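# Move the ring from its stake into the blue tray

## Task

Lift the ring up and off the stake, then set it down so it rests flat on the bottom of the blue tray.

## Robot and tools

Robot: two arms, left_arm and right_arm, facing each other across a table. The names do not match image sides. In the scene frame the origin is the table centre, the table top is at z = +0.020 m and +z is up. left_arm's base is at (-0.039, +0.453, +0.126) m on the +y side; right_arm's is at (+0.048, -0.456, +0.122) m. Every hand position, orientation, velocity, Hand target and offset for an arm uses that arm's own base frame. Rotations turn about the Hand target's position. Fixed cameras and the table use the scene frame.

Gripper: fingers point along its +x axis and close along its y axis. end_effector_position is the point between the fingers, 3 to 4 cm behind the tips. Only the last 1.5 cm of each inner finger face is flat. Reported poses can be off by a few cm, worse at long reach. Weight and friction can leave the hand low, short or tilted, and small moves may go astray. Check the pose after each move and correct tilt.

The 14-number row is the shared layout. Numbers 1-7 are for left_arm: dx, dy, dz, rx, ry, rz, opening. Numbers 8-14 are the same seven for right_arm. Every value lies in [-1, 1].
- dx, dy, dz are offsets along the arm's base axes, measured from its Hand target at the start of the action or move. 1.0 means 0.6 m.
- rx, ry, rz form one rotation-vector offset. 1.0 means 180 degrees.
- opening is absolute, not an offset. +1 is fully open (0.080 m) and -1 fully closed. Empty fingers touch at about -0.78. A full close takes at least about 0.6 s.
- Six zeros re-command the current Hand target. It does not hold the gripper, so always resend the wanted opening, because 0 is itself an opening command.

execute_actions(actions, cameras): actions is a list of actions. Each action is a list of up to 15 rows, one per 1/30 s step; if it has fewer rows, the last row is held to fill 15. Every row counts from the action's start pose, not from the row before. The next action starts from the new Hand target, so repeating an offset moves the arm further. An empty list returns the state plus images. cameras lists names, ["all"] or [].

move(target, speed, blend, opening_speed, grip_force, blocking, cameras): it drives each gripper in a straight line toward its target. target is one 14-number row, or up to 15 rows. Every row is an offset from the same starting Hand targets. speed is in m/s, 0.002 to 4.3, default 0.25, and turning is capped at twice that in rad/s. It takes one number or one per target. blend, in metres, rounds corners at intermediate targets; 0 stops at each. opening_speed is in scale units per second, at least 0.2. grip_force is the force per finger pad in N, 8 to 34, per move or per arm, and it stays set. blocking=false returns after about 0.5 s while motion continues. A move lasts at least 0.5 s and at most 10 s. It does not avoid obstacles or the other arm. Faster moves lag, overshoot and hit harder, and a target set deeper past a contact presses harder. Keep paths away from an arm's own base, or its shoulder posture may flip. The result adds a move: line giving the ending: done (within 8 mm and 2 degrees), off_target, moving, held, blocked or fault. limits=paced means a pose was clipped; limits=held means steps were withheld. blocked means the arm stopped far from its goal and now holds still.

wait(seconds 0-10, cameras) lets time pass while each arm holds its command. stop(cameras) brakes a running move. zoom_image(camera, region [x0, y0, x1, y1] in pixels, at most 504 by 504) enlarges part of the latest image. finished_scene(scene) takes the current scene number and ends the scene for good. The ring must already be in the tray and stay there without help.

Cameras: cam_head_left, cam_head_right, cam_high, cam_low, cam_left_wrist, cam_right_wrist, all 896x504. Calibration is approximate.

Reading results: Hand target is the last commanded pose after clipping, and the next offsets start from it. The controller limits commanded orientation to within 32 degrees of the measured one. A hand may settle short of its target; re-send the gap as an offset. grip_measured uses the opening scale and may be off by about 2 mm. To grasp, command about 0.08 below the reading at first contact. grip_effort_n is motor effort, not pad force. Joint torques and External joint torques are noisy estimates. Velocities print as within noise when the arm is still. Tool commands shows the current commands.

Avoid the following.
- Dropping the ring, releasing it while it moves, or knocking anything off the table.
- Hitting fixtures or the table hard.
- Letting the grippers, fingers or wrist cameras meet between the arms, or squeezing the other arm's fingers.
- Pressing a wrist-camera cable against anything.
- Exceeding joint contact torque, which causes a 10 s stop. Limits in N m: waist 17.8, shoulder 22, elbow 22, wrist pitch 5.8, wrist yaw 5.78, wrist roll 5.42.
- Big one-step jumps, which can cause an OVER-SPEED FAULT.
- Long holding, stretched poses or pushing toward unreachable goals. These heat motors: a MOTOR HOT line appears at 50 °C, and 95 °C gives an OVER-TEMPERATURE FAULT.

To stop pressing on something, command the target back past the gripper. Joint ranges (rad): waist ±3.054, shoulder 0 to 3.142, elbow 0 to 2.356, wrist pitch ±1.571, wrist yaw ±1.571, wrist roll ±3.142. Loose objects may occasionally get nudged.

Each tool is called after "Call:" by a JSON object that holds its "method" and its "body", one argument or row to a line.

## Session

Call:
{"method": "execute_actions", "body": {
  "actions": [],
  "cameras": ["cam_high","cam_right_wrist","cam_left_wrist"]
}}

Call:
{"method": "zoom_image", "body": {
  "camera": "cam_high",
  "region": [310, 190, 590, 410]
}}

Scene clock: 0.00 s.
left_arm: end_effector_position=(+0.2405, -0.3438, +0.0323) grip_measured=+1.000 grip_effort_n=n/a end_effector_quat_wxyz=(+0.844, +0.455, +0.180, -0.218) | right_arm: end_effector_position=(+0.2006, -0.2822, +0.1155) grip_measured=+1.000 grip_effort_n=n/a end_effector_quat_wxyz=(-0.352, -0.462, -0.236, +0.779)
Joint positions: left_arm=[-1.221 1.964 0.868 0.287 -0.803 0.278 0.08] | right_arm=[-0.75 1.852 1.45 -1.184 0.481 1.51 0.08]
Joint velocities: within noise
Joint torques (N m): no reading
External joint torques (N m): no reading
Heat: left arm: hottest wrist pitch 31 °C (+0.0 °C/min); right arm: hottest wrist pitch 30 °C (+0.0 °C/min).
Hand target: left_arm +0.2410, -0.3447, +0.0344; +0.846, +0.453, +0.178, -0.217 | right_arm +0.2007, -0.2826, +0.1163; -0.352, -0.462, -0.235, +0.779
Tool commands: left_gripper/opening=+1.0 right_gripper/opening=+1.0
camera_calibration:
cam_left_wrist: T_world_to_cam=[[-0.498535, -0.501135, -0.707337, -0.0150548], [-0.27967, 0.865317, -0.415947, 0.42266], [0.820516, -0.00954326, -0.571543, -0.10659], [0, 0, 0, 1]] pos_world=[0.198159, -0.374297, 0.104235]
cam_right_wrist: T_world_to_cam=[[-0.753651, 0.656146, 0.0385145, 0.343129], [0.637848, 0.74426, -0.198058, 0.142008], [-0.15862, -0.1247, -0.979433, 0.187897], [0, 0, 0, 1]] pos_world=[0.197824, -0.307403, 0.198943]
Images, in order (width x height): cam_high 896x504, cam_left_wrist 896x504, cam_right_wrist 896x504.

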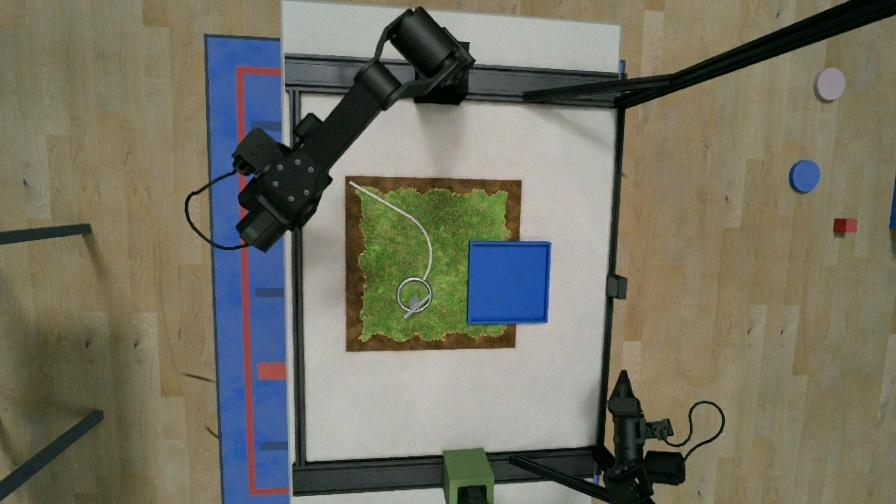

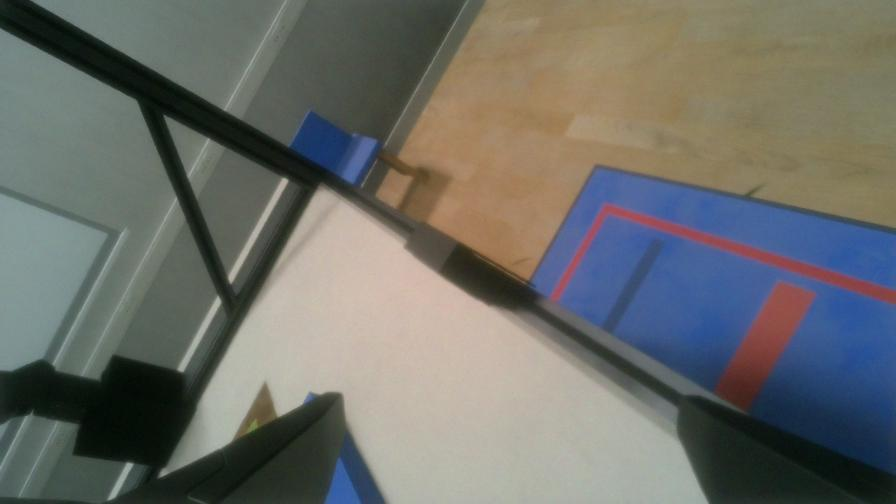

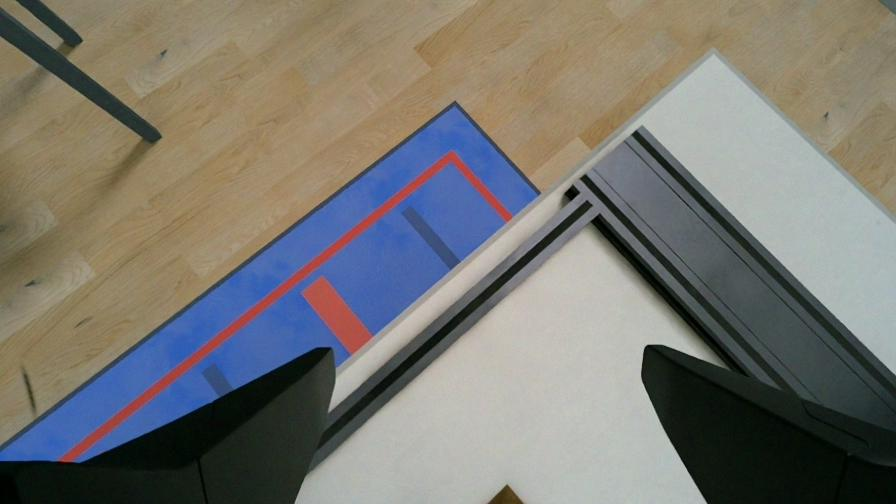

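Scaled by 1.800 from the camera's 896x504 image, which has a finer 1280x720 frame.

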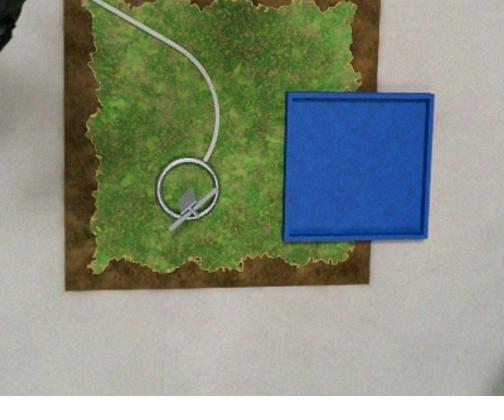

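Call:
{"method": "move", "body": {
  "target": [0,0,0,0,0,0,1, 0.4338,0.346,-0.1938,0.1668,-0.0112,0.4415,0.0],
  "speed": 0.35,
  "cameras": ["cam_right_wrist"]
}}

Scene clock: 66.40 s.
left_arm: end_effector_position=(+0.2405, -0.3438, +0.0323) grip_measured=+1.000 grip_effort_n=-1.2 end_effector_quat_wxyz=(+0.844, +0.455, +0.180, -0.218) | right_arm: end_effector_position=(+0.4599, -0.0761, +0.0038) grip_measured=+0.004 grip_effort_n=-16.0 end_effector_quat_wxyz=(+0.647, +0.289, +0.642, -0.292)
Joint positions: left_arm=[-1.221 1.964 0.868 0.287 -0.803 0.278 0.08] | right_arm=[-0.162 2.423 1.961 -1.103 0.006 0.686 0.035]
Joint torques (N m): left_arm=[-0.03 -7.42 4.27 1.2 -0.42 -0.02] | right_arm=[0.01 -8.98 7.02 0.09 -0.26 -0.2]
External joint torques (N m): left_arm=[-0.04 0 -0.34 -0.01 -0.1 0.01] | right_arm=[-0.01 2.26 1.47 -0.26 -0.3 -0.2]
Heat: left arm: hottest shoulder 36 °C (+7.1 °C/min); right arm: hottest shoulder 32 °C (+7.1 °C/min).
Hand target: left_arm +0.2410, -0.3447, +0.0344; +0.846, +0.453, +0.178, -0.217 | right_arm +0.4610, -0.0751, +0.0001; +0.646, +0.289, +0.645, -0.288
Off the commanded pose: left_arm 0.002 m, 0 deg | right_arm 0.004 m, 1 deg.
move: done
camera_calibration:
cam_right_wrist: T_world_to_cam=[[-0.762527, -0.646934, 0.00539319, 0.312537], [-0.622016, 0.735399, 0.268857, 0.378096], [-0.177899, 0.201656, -0.963165, 0.178939], [0, 0, 0, 1]] pos_world=[0.505333, -0.111945, 0.0690086]
Images, in order (width x height): cam_right_wrist 896x504.

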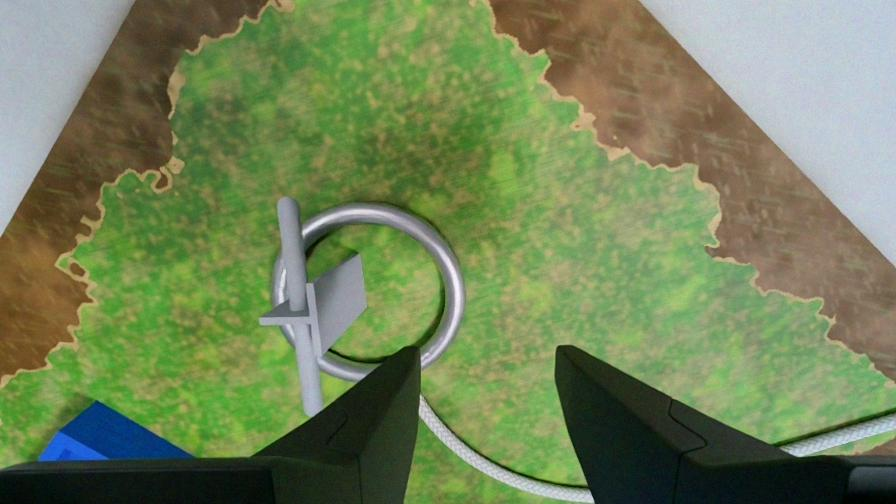

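Call:
{"method": "move", "body": {
  "target": [
    [0,0,0,0,0,0,1, -0.0075,0.023,-0.06,0,0,0,0.0],
    [0,0,0,0,0,0,1, -0.0075,0.023,-0.1402,0,0,0,0.0],
    [0,0,0,0,0,0,1, -0.0075,0.023,-0.1402,0,0,0,-0.75]
  ],
  "speed": [0.12,0.06,0.06],
  "blend": [0.01,0,0],
  "opening_speed": 0.7,
  "cameras": ["cam_right_wrist"]
}}

Scene clock: 124.93 s.
left_arm: end_effector_position=(+0.2405, -0.3438, +0.0323) grip_measured=+1.000 grip_effort_n=-0.7 end_effector_quat_wxyz=(+0.844, +0.455, +0.180, -0.218) | right_arm: end_effector_position=(+0.4615, -0.0625, -0.0748) grip_measured=-0.624 grip_effort_n=-83.5 end_effector_quat_wxyz=(+0.654, +0.288, +0.638, -0.286)
Joint positions: left_arm=[-1.221 1.964 0.868 0.287 -0.803 0.278 0.08] | right_arm=[-0.134 2.524 1.819 -0.843 0.004 0.702 0.007]
Joint torques (N m): left_arm=[0 -7.37 4.26 1.19 -0.44 -0.04] | right_arm=[-0.05 -8.58 4.49 0.39 -0.15 0.17]
External joint torques (N m): left_arm=[-0.02 0.13 -0.42 -0.05 -0.11 0] | right_arm=[-0.05 2.82 -0.71 0 -0.19 0.17]
Heat: left arm: hottest shoulder 37 °C (+1.0 °C/min); right arm: hottest shoulder 40 °C (+8.0 °C/min).
Hand target: left_arm +0.2410, -0.3447, +0.0344; +0.846, +0.453, +0.178, -0.217 | right_arm +0.4566, -0.0613, -0.0841; +0.646, +0.289, +0.645, -0.289
Off the commanded pose: left_arm 0.002 m, 0 deg | right_arm 0.011 m, 1 deg.
move: off_target (right_arm); target 3's new opening was sent with right_arm's hand 0.011 m and 1 deg from that target
camera_calibration:
cam_right_wrist: T_world_to_cam=[[-0.754555, -0.656193, -0.00752768, 0.317795], [-0.635433, 0.727721, 0.258161, 0.395202], [-0.163925, 0.19958, -0.966073, 0.0940506], [0, 0, 0, 1]] pos_world=[0.506336, -0.0978323, -0.00877378]
Images, in order (width x height): cam_right_wrist 896x504.

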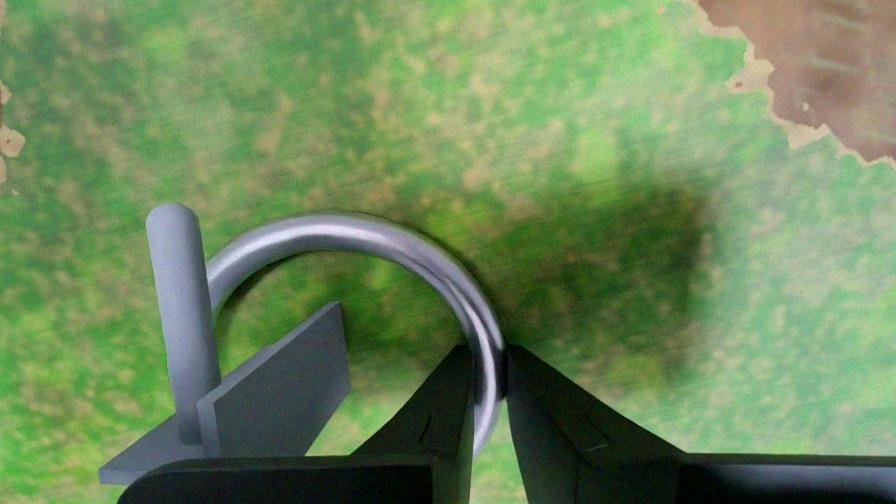

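Call:
{"method": "move", "body": {
  "target": [
    [0,0,0,0,0,0,1, 0.0098,-0.0028,0.0618,0,0,0,-0.75],
    [0,0,0,0,0,0,1, 0.0465,-0.0195,0.0618,0,0,0,-0.75],
    [0,0,0,0,0,0,1, 0.0343,-0.0053,0.0843,-0.1118,-0.1,0,-0.75]
  ],
  "speed": [0.06,0.08,0.15],
  "blend": [0.004,0.004,0],
  "cameras": ["cam_right_wrist","cam_head_left"]
}}

Scene clock: 169.53 s.
left_arm: end_effector_position=(+0.2405, -0.3438, +0.0323) grip_measured=+1.000 grip_effort_n=-1.2 end_effector_quat_wxyz=(+0.844, +0.455, +0.180, -0.218) | right_arm: end_effector_position=(+0.4747, -0.0635, -0.0430) grip_measured=-0.624 grip_effort_n=-83.5 end_effector_quat_wxyz=(+0.773, +0.210, +0.488, -0.346)
Joint positions: left_arm=[-1.221 1.964 0.868 0.287 -0.803 0.278 0.08] | right_arm=[-0.032 2.325 1.5 -0.43 0.326 0.745 0.007]
Joint torques (N m): left_arm=[-0.02 -7.36 4.26 1.19 -0.42 -0.03] | right_arm=[-0.02 -12.26 4.93 1.16 0.6 0.19]
External joint torques (N m): left_arm=[0.04 0.09 -0.4 -0.03 -0.11 0] | right_arm=[-0.03 -1.81 -0.35 0.35 0.37 0.19]
Heat: left arm: hottest shoulder 38 °C (+1.0 °C/min); right arm: hottest shoulder 42 °C (+3.0 °C/min).
Hand target: left_arm +0.2410, -0.3447, +0.0344; +0.846, +0.453, +0.178, -0.217 | right_arm +0.4772, -0.0644, -0.0335; +0.778, +0.214, +0.477, -0.348
Off the commanded pose: left_arm 0.002 m, 0 deg | right_arm 0.010 m, 2 deg.
move: off_target (right_arm)
camera_calibration:
cam_right_wrist: T_world_to_cam=[[-0.753154, -0.657788, 0.00864263, 0.327219], [-0.649541, 0.741502, -0.168142, 0.385327], [0.104193, -0.13225, -0.985725, -0.0220932], [0, 0, 0, 1]] pos_world=[0.499034, -0.0734017, 0.0401837]
Images, in order (width x height): cam_head_left 896x504, cam_right_wrist 896x504.

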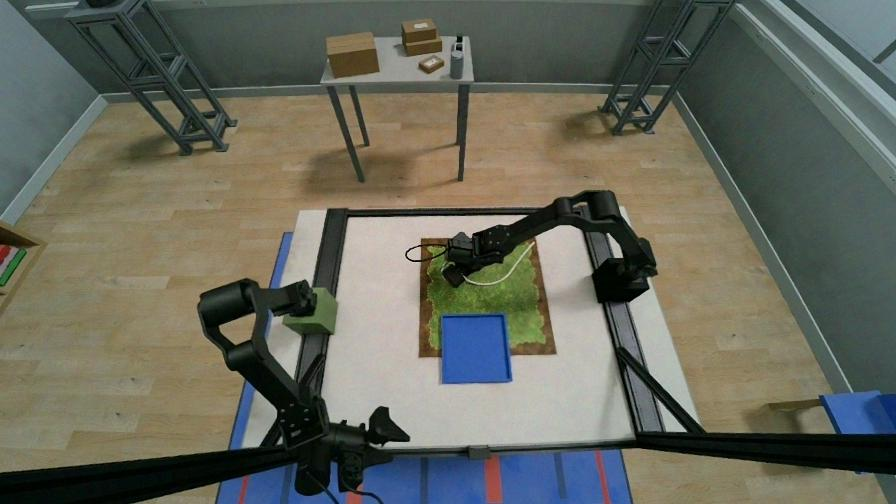

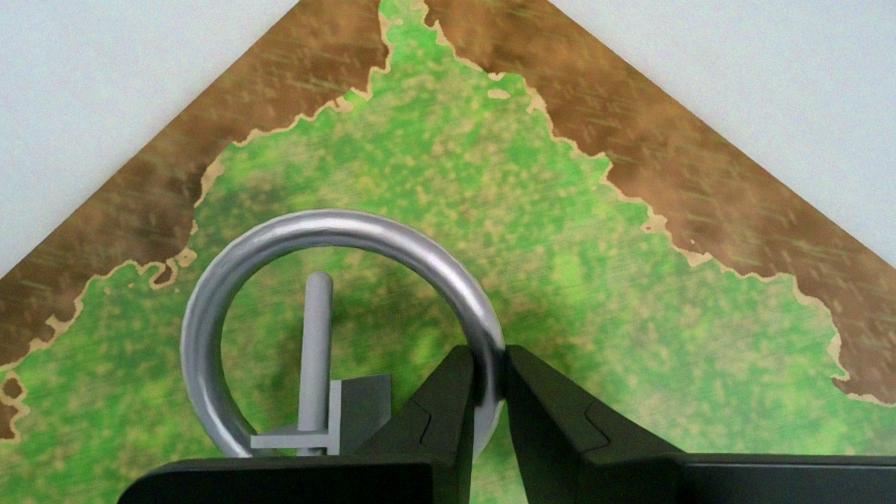

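Call:
{"method": "move", "body": {
  "target": [0,0,0,0,0,0,1, 0.002,0.005,0.02,0,0,0,-0.75],
  "speed": 0.06,
  "cameras": ["cam_right_wrist"]
}}

Scene clock: 221.97 s.
left_arm: end_effector_position=(+0.2405, -0.3438, +0.0323) grip_measured=+1.000 grip_effort_n=-1.2 end_effector_quat_wxyz=(+0.844, +0.455, +0.180, -0.218) | right_arm: end_effector_position=(+0.4711, -0.0608, -0.0353) grip_measured=-0.624 grip_effort_n=-83.5 end_effector_quat_wxyz=(+0.770, +0.208, +0.493, -0.347)
Joint positions: left_arm=[-1.221 1.964 0.868 0.287 -0.803 0.278 0.08] | right_arm=[-0.026 2.303 1.501 -0.467 0.327 0.752 0.007]
Joint torques (N m): left_arm=[-0.05 -7.36 4.24 1.2 -0.42 -0.03] | right_arm=[0.15 -12.14 7.17 0.77 0.6 0.23]
External joint torques (N m): left_arm=[-0.08 0.1 -0.4 -0.03 -0.1 0.01] | right_arm=[0.21 -1.82 1.92 0 0.37 0.23]
Heat: left arm: hottest shoulder 38 °C (+0.0 °C/min); right arm: hottest shoulder 44 °C (+3.0 °C/min).
Hand target: left_arm +0.2410, -0.3447, +0.0344; +0.846, +0.453, +0.178, -0.217 | right_arm +0.4784, -0.0614, -0.0215; +0.778, +0.214, +0.477, -0.348
Off the commanded pose: left_arm 0.002 m, 0 deg | right_arm 0.016 m, 2 deg.
move: off_target (right_arm)
camera_calibration:
cam_right_wrist: T_world_to_cam=[[-0.752967, -0.657824, 0.0175486, 0.326443], [-0.651557, 0.741523, -0.160055, 0.383502], [0.0922752, -0.13195, -0.986952, -0.00809037], [0, 0, 0, 1]] pos_world=[0.49642, -0.0707013, 0.0476679]
Images, in order (width x height): cam_right_wrist 896x504.

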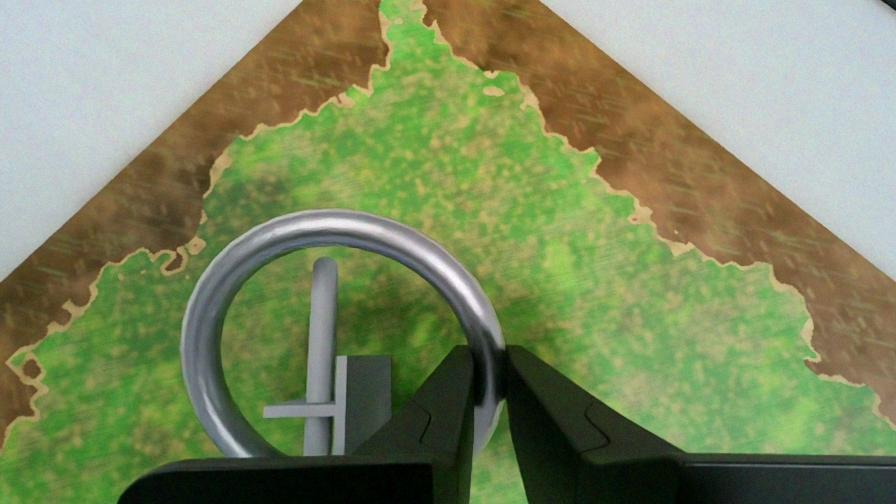

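Call:
{"method": "move", "body": {
  "target": [0,0,0,0,0,0,1, -0.0333,0.0373,0.0067,0,0,0,-0.75],
  "speed": 0.06,
  "cameras": ["cam_right_wrist"]
}}

Scene clock: 256.07 s.
left_arm: end_effector_position=(+0.2405, -0.3438, +0.0323) grip_measured=+1.000 grip_effort_n=-1.2 end_effector_quat_wxyz=(+0.844, +0.455, +0.180, -0.218) | right_arm: end_effector_position=(+0.4564, -0.0380, -0.0261) grip_measured=-0.624 grip_effort_n=-83.5 end_effector_quat_wxyz=(+0.774, +0.209, +0.488, -0.346)
Joint positions: left_arm=[-1.221 1.964 0.868 0.287 -0.803 0.278 0.08] | right_arm=[0.028 2.234 1.417 -0.457 0.345 0.805 0.007]
Joint torques (N m): left_arm=[-0.05 -7.38 4.2 1.21 -0.42 -0.05] | right_arm=[-0.06 -11.65 5.05 1.12 0.61 0.23]
External joint torques (N m): left_arm=[0.06 0.14 -0.54 -0.04 -0.12 -0.01] | right_arm=[-0.08 -1.7 -0.25 0.33 0.38 0.22]
Heat: left arm: hottest shoulder 39 °C (+1.0 °C/min); right arm: hottest shoulder 48 °C (+6.1 °C/min).
Hand target: left_arm +0.2410, -0.3447, +0.0344; +0.846, +0.453, +0.178, -0.217 | right_arm +0.4583, -0.0391, -0.0176; +0.778, +0.214, +0.477, -0.348
Off the commanded pose: left_arm 0.002 m, 0 deg | right_arm 0.009 m, 1 deg.
move: off_target (right_arm)
camera_calibration:
cam_right_wrist: T_world_to_cam=[[-0.752345, -0.658704, 0.00926685, 0.329726], [-0.650366, 0.740435, -0.169647, 0.357674], [0.104886, -0.13366, -0.985461, -0.000446416], [0, 0, 0, 1]] pos_world=[0.480734, -0.0477018, 0.057183]
Images, in order (width x height): cam_right_wrist 896x504.

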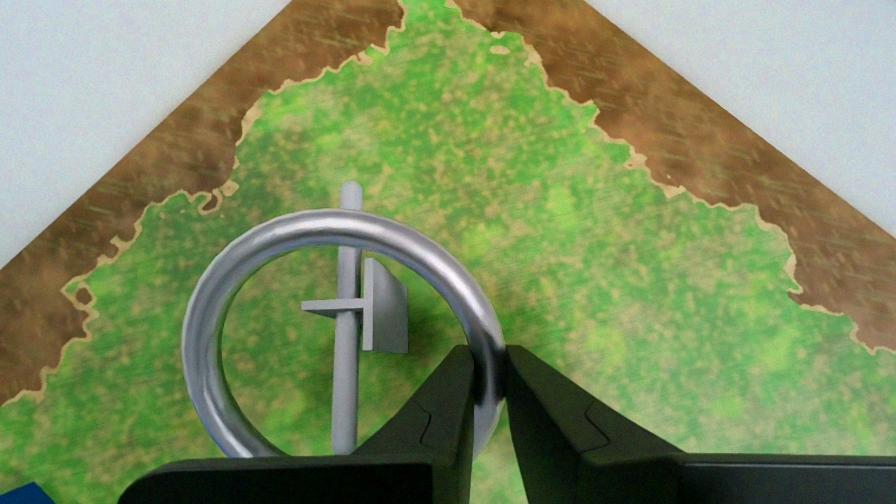

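Call:
{"method": "move", "body": {
  "target": [
    [0,0,0,0,0,0,1, -0.0867,0.0968,0.0,0,0,0,-0.75],
    [0,0,0,0,0,0,1, -0.0867,0.0968,0.05,0,0,0,-0.75],
    [0,0,0,0,0,0,1, -0.096,0.1073,0.055,0.1118,0.1,0,-0.75]
  ],
  "speed": [0.1,0.1,0.2],
  "blend": [0.008,0.008,0],
  "cameras": ["cam_high","cam_right_wrist"]
}}

Scene clock: 312.47 s.
left_arm: end_effector_position=(+0.2405, -0.3438, +0.0323) grip_measured=+1.000 grip_effort_n=-1.2 end_effector_quat_wxyz=(+0.844, +0.455, +0.180, -0.218) | right_arm: end_effector_position=(+0.3979, +0.0245, +0.0157) grip_measured=-0.624 grip_effort_n=-83.5 end_effector_quat_wxyz=(+0.645, +0.288, +0.644, -0.293)
Joint positions: left_arm=[-1.221 1.964 0.868 0.287 -0.803 0.278 0.08] | right_arm=[0.064 2.147 1.538 -0.964 0.007 0.91 0.007]
Joint torques (N m): left_arm=[-0.01 -7.4 4.26 1.18 -0.42 -0.04] | right_arm=[-0.05 -7.85 7.06 0.08 -0.27 -0.18]
External joint torques (N m): left_arm=[-0.01 0.14 -0.49 -0.07 -0.1 -0.01] | right_arm=[-0.06 1.6 1.71 -0.26 -0.31 -0.18]
Heat: left arm: hottest shoulder 39 °C (+0.0 °C/min); right arm: hottest shoulder 55 °C (+8.1 °C/min). Fold the right arm in close to its base, or ease its load, before you think long.
Hand target: left_arm +0.2410, -0.3447, +0.0344; +0.846, +0.453, +0.178, -0.217 | right_arm +0.4007, +0.0254, +0.0155; +0.646, +0.289, +0.645, -0.288
Off the commanded pose: left_arm 0.002 m, 0 deg | right_arm 0.003 m, 0 deg.
MOTOR HOT: joint 2 (shoulder) of the right arm reports 55 °C; the controller stops that arm at 95 °C. To cool a motor, set the load down, stop pushing, or move to a pose that needs little force.
move: done
camera_calibration:
cam_right_wrist: T_world_to_cam=[[-0.761224, -0.648401, 0.0106768, 0.329698], [-0.62155, 0.734199, 0.273181, 0.262094], [-0.18497, 0.201316, -0.961903, 0.161888], [0, 0, 0, 1]] pos_world=[0.443823, -0.0112429, 0.0806015]
Images, in order (width x height): cam_high 896x504, cam_right_wrist 896x504.

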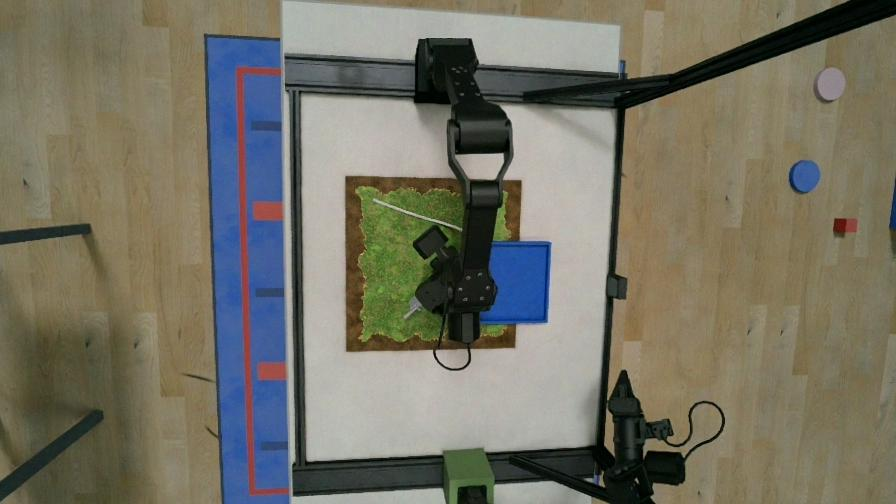

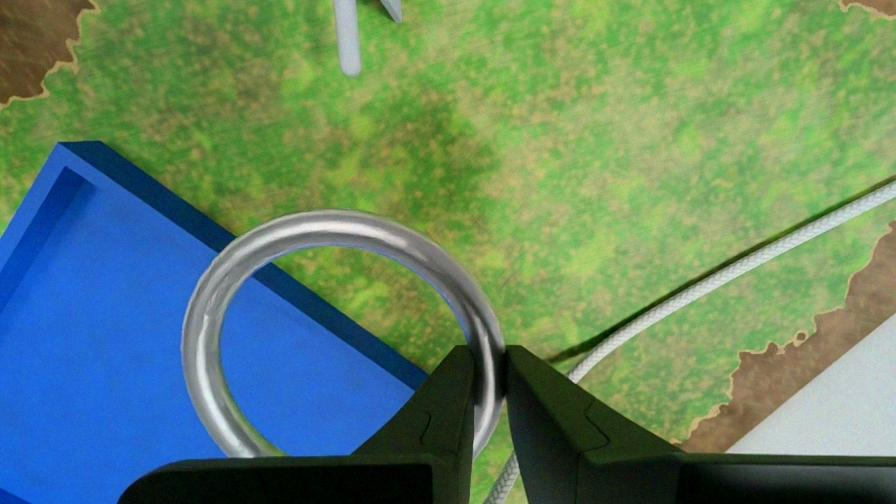

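Call:
{"method": "move", "body": {
  "target": [
    [0,0,0,0,0,0,1,0.03,0.205,0,0,0,0,-0.75],
    [0,0,0,0,0,0,1,0.03,0.205,-0.09,0,0,0,-0.75]
  ],
  "speed": [0.15,0.1],
  "blend": [0.01,0],
  "cameras": ["cam_right_wrist","cam_high"]
}}

Scene clock: 375.00 s.
left_arm: end_effector_position=(+0.2405, -0.3438, +0.0323) grip_measured=+1.000 grip_effort_n=-0.7 end_effector_quat_wxyz=(+0.844, +0.455, +0.180, -0.218) | right_arm: end_effector_position=(+0.4199, +0.1481, -0.0354) grip_measured=-0.624 grip_effort_n=-83.5 end_effector_quat_wxyz=(+0.649, +0.287, +0.644, -0.286)
Joint positions: left_arm=[-1.221 1.964 0.868 0.287 -0.803 0.278 0.08] | right_arm=[0.34 2.39 1.737 -0.912 0.004 1.175 0.007]
Joint torques (N m): left_arm=[-0.03 -7.42 4.25 1.2 -0.44 -0.04] | right_arm=[-0.09 -9.46 5.09 0.45 -0.13 0.19]
External joint torques (N m): left_arm=[-0.02 0.09 -0.46 -0.04 -0.12 -0.01] | right_arm=[-0.22 1.34 -0.15 0.12 -0.18 0.19]
Heat: left arm: hottest shoulder 40 °C (+0.0 °C/min); right arm: hottest shoulder 47 °C (-8.0 °C/min).
Hand target: left_arm +0.2410, -0.3447, +0.0344; +0.846, +0.453, +0.178, -0.217 | right_arm +0.4187, +0.1483, -0.0386; +0.645, +0.289, +0.645, -0.289
Off the commanded pose: left_arm 0.002 m, 0 deg | right_arm 0.003 m, 1 deg.
MOTOR HOT: cleared for the motors of the right arm.
move: done
camera_calibration:
cam_right_wrist: T_world_to_cam=[[-0.754084, -0.656777, 0.000874556, 0.425035], [-0.631862, 0.725839, 0.27186, 0.204552], [-0.179186, 0.204453, -0.962336, 0.0890521], [0, 0, 0, 1]] pos_world=[0.465718, 0.112474, 0.0297167]
Images, in order (width x height): cam_high 896x504, cam_right_wrist 896x504.

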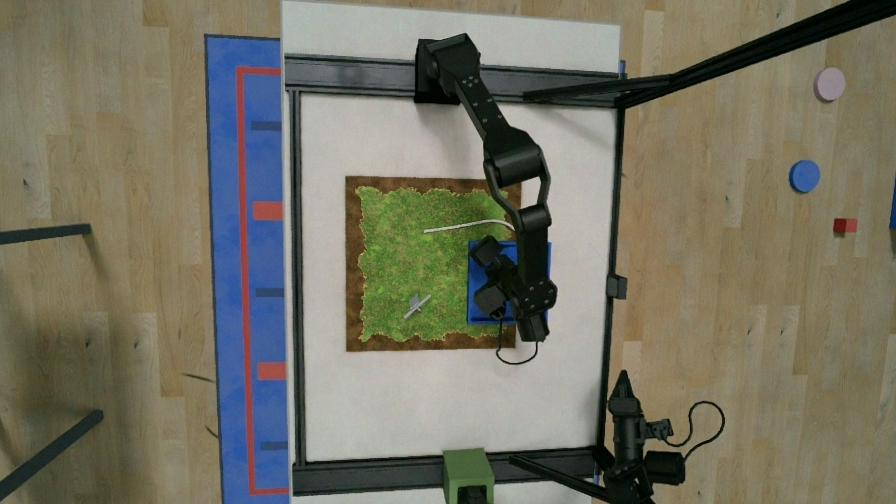

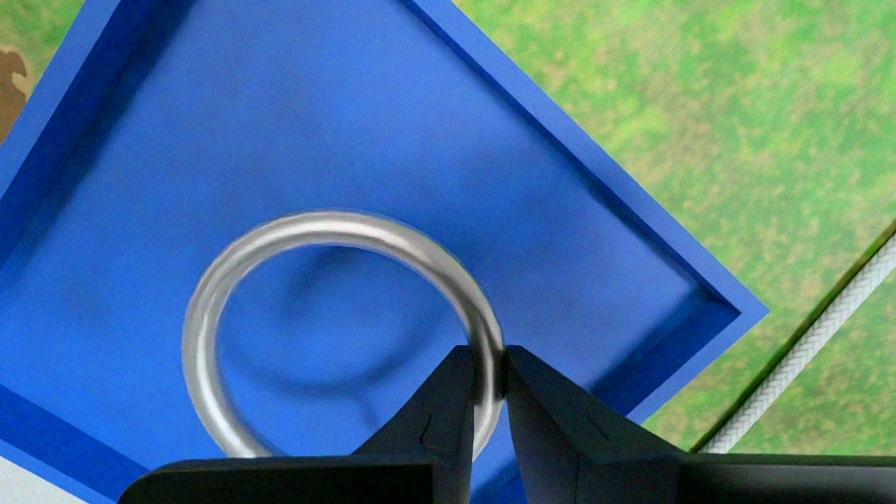

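Call:
{"method": "move", "body": {
  "target": [
    [0,0,0,0,0,0,1,0,0,-0.0757,0,0,0,-0.75],
    [0,0,0,0,0,0,1,0,0,-0.0657,0,0,0,-0.2],
    [0,0,0,0,0,0,1,0,0,0.1143,0,0,0,-0.2]
  ],
  "speed": [0.08,0.05,0.1],
  "opening_speed": 0.8,
  "cameras": ["cam_right_wrist","cam_high"]
}}

Scene clock: 406.77 s.
left_arm: end_effector_position=(+0.2405, -0.3438, +0.0323) grip_measured=+1.000 grip_effort_n=-1.2 end_effector_quat_wxyz=(+0.844, +0.455, +0.180, -0.218) | right_arm: end_effector_position=(+0.4163, +0.1467, +0.0233) grip_measured=-0.204 grip_effort_n=18.4 end_effector_quat_wxyz=(+0.643, +0.282, +0.650, -0.292)
Joint positions: left_arm=[-1.221 1.964 0.868 0.287 -0.803 0.278 0.08] | right_arm=[0.34 2.317 1.853 -1.124 0.003 1.175 0.026]
Joint torques (N m): left_arm=[-0.04 -7.37 4.29 1.21 -0.44 -0.04] | right_arm=[-0.16 -11.16 6.8 0 -0.13 0.18]
External joint torques (N m): left_arm=[-0.08 0.14 -0.42 -0.04 -0.12 0] | right_arm=[-0.17 -0.54 1.35 -0.26 -0.18 0.18]
Heat: left arm: hottest shoulder 40 °C (+0.0 °C/min); right arm: hottest shoulder 50 °C (+1.0 °C/min). Fold the right arm in close to its base, or ease its load, before you think long.
Hand target: left_arm +0.2410, -0.3447, +0.0344; +0.846, +0.453, +0.178, -0.217 | right_arm +0.4188, +0.1484, +0.0302; +0.646, +0.289, +0.645, -0.288
Off the commanded pose: left_arm 0.002 m, 0 deg | right_arm 0.007 m, 1 deg.
MOTOR HOT: joint 2 (shoulder) of the right arm reports 50 °C; the controller stops that arm at 95 °C. To cool a motor, set the load down, stop pushing, or move to a pose that needs little force.
move: done
camera_calibration:
cam_right_wrist: T_world_to_cam=[[-0.754111, -0.65638, 0.0219718, 0.420904], [-0.625572, 0.728097, 0.280239, 0.184208], [-0.199941, 0.197587, -0.959679, 0.154798], [0, 0, 0, 1]] pos_world=[0.463594, 0.111566, 0.0876858]
Images, in order (width x height): cam_high 896x504, cam_right_wrist 896x504.

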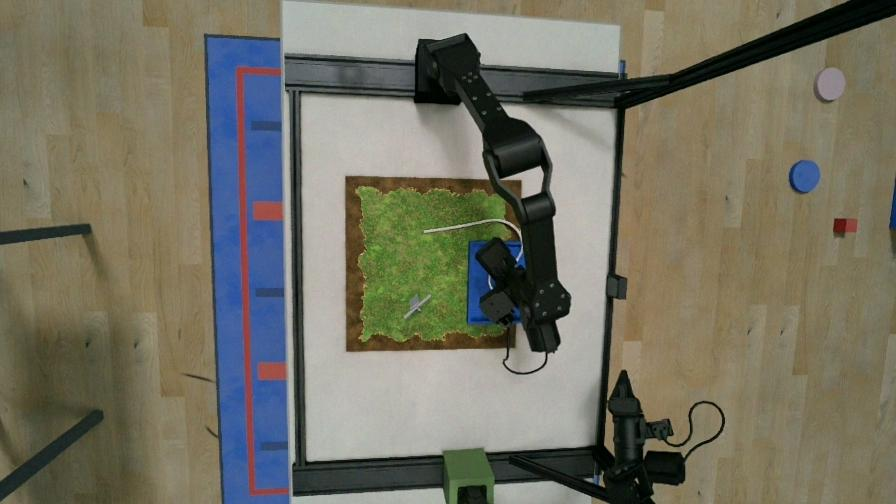

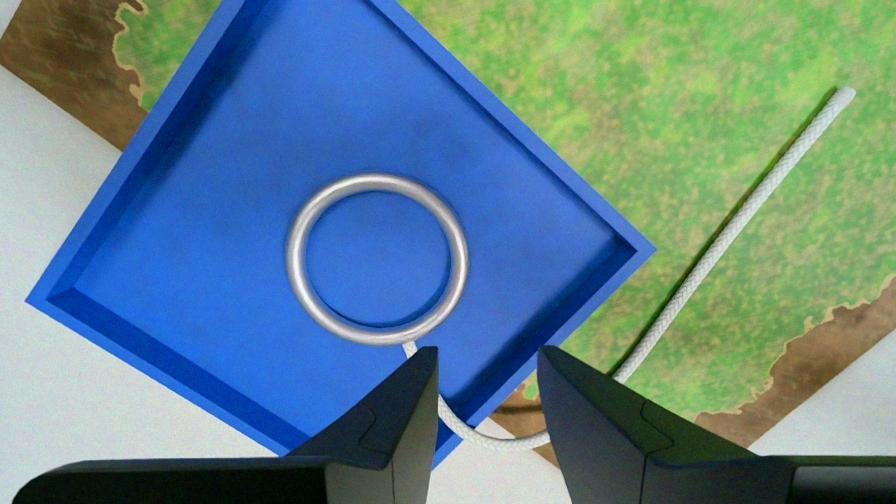

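Call:
{"method": "finished_scene", "body": {
  "scene": 2
}}

The scene is finished: the task was done.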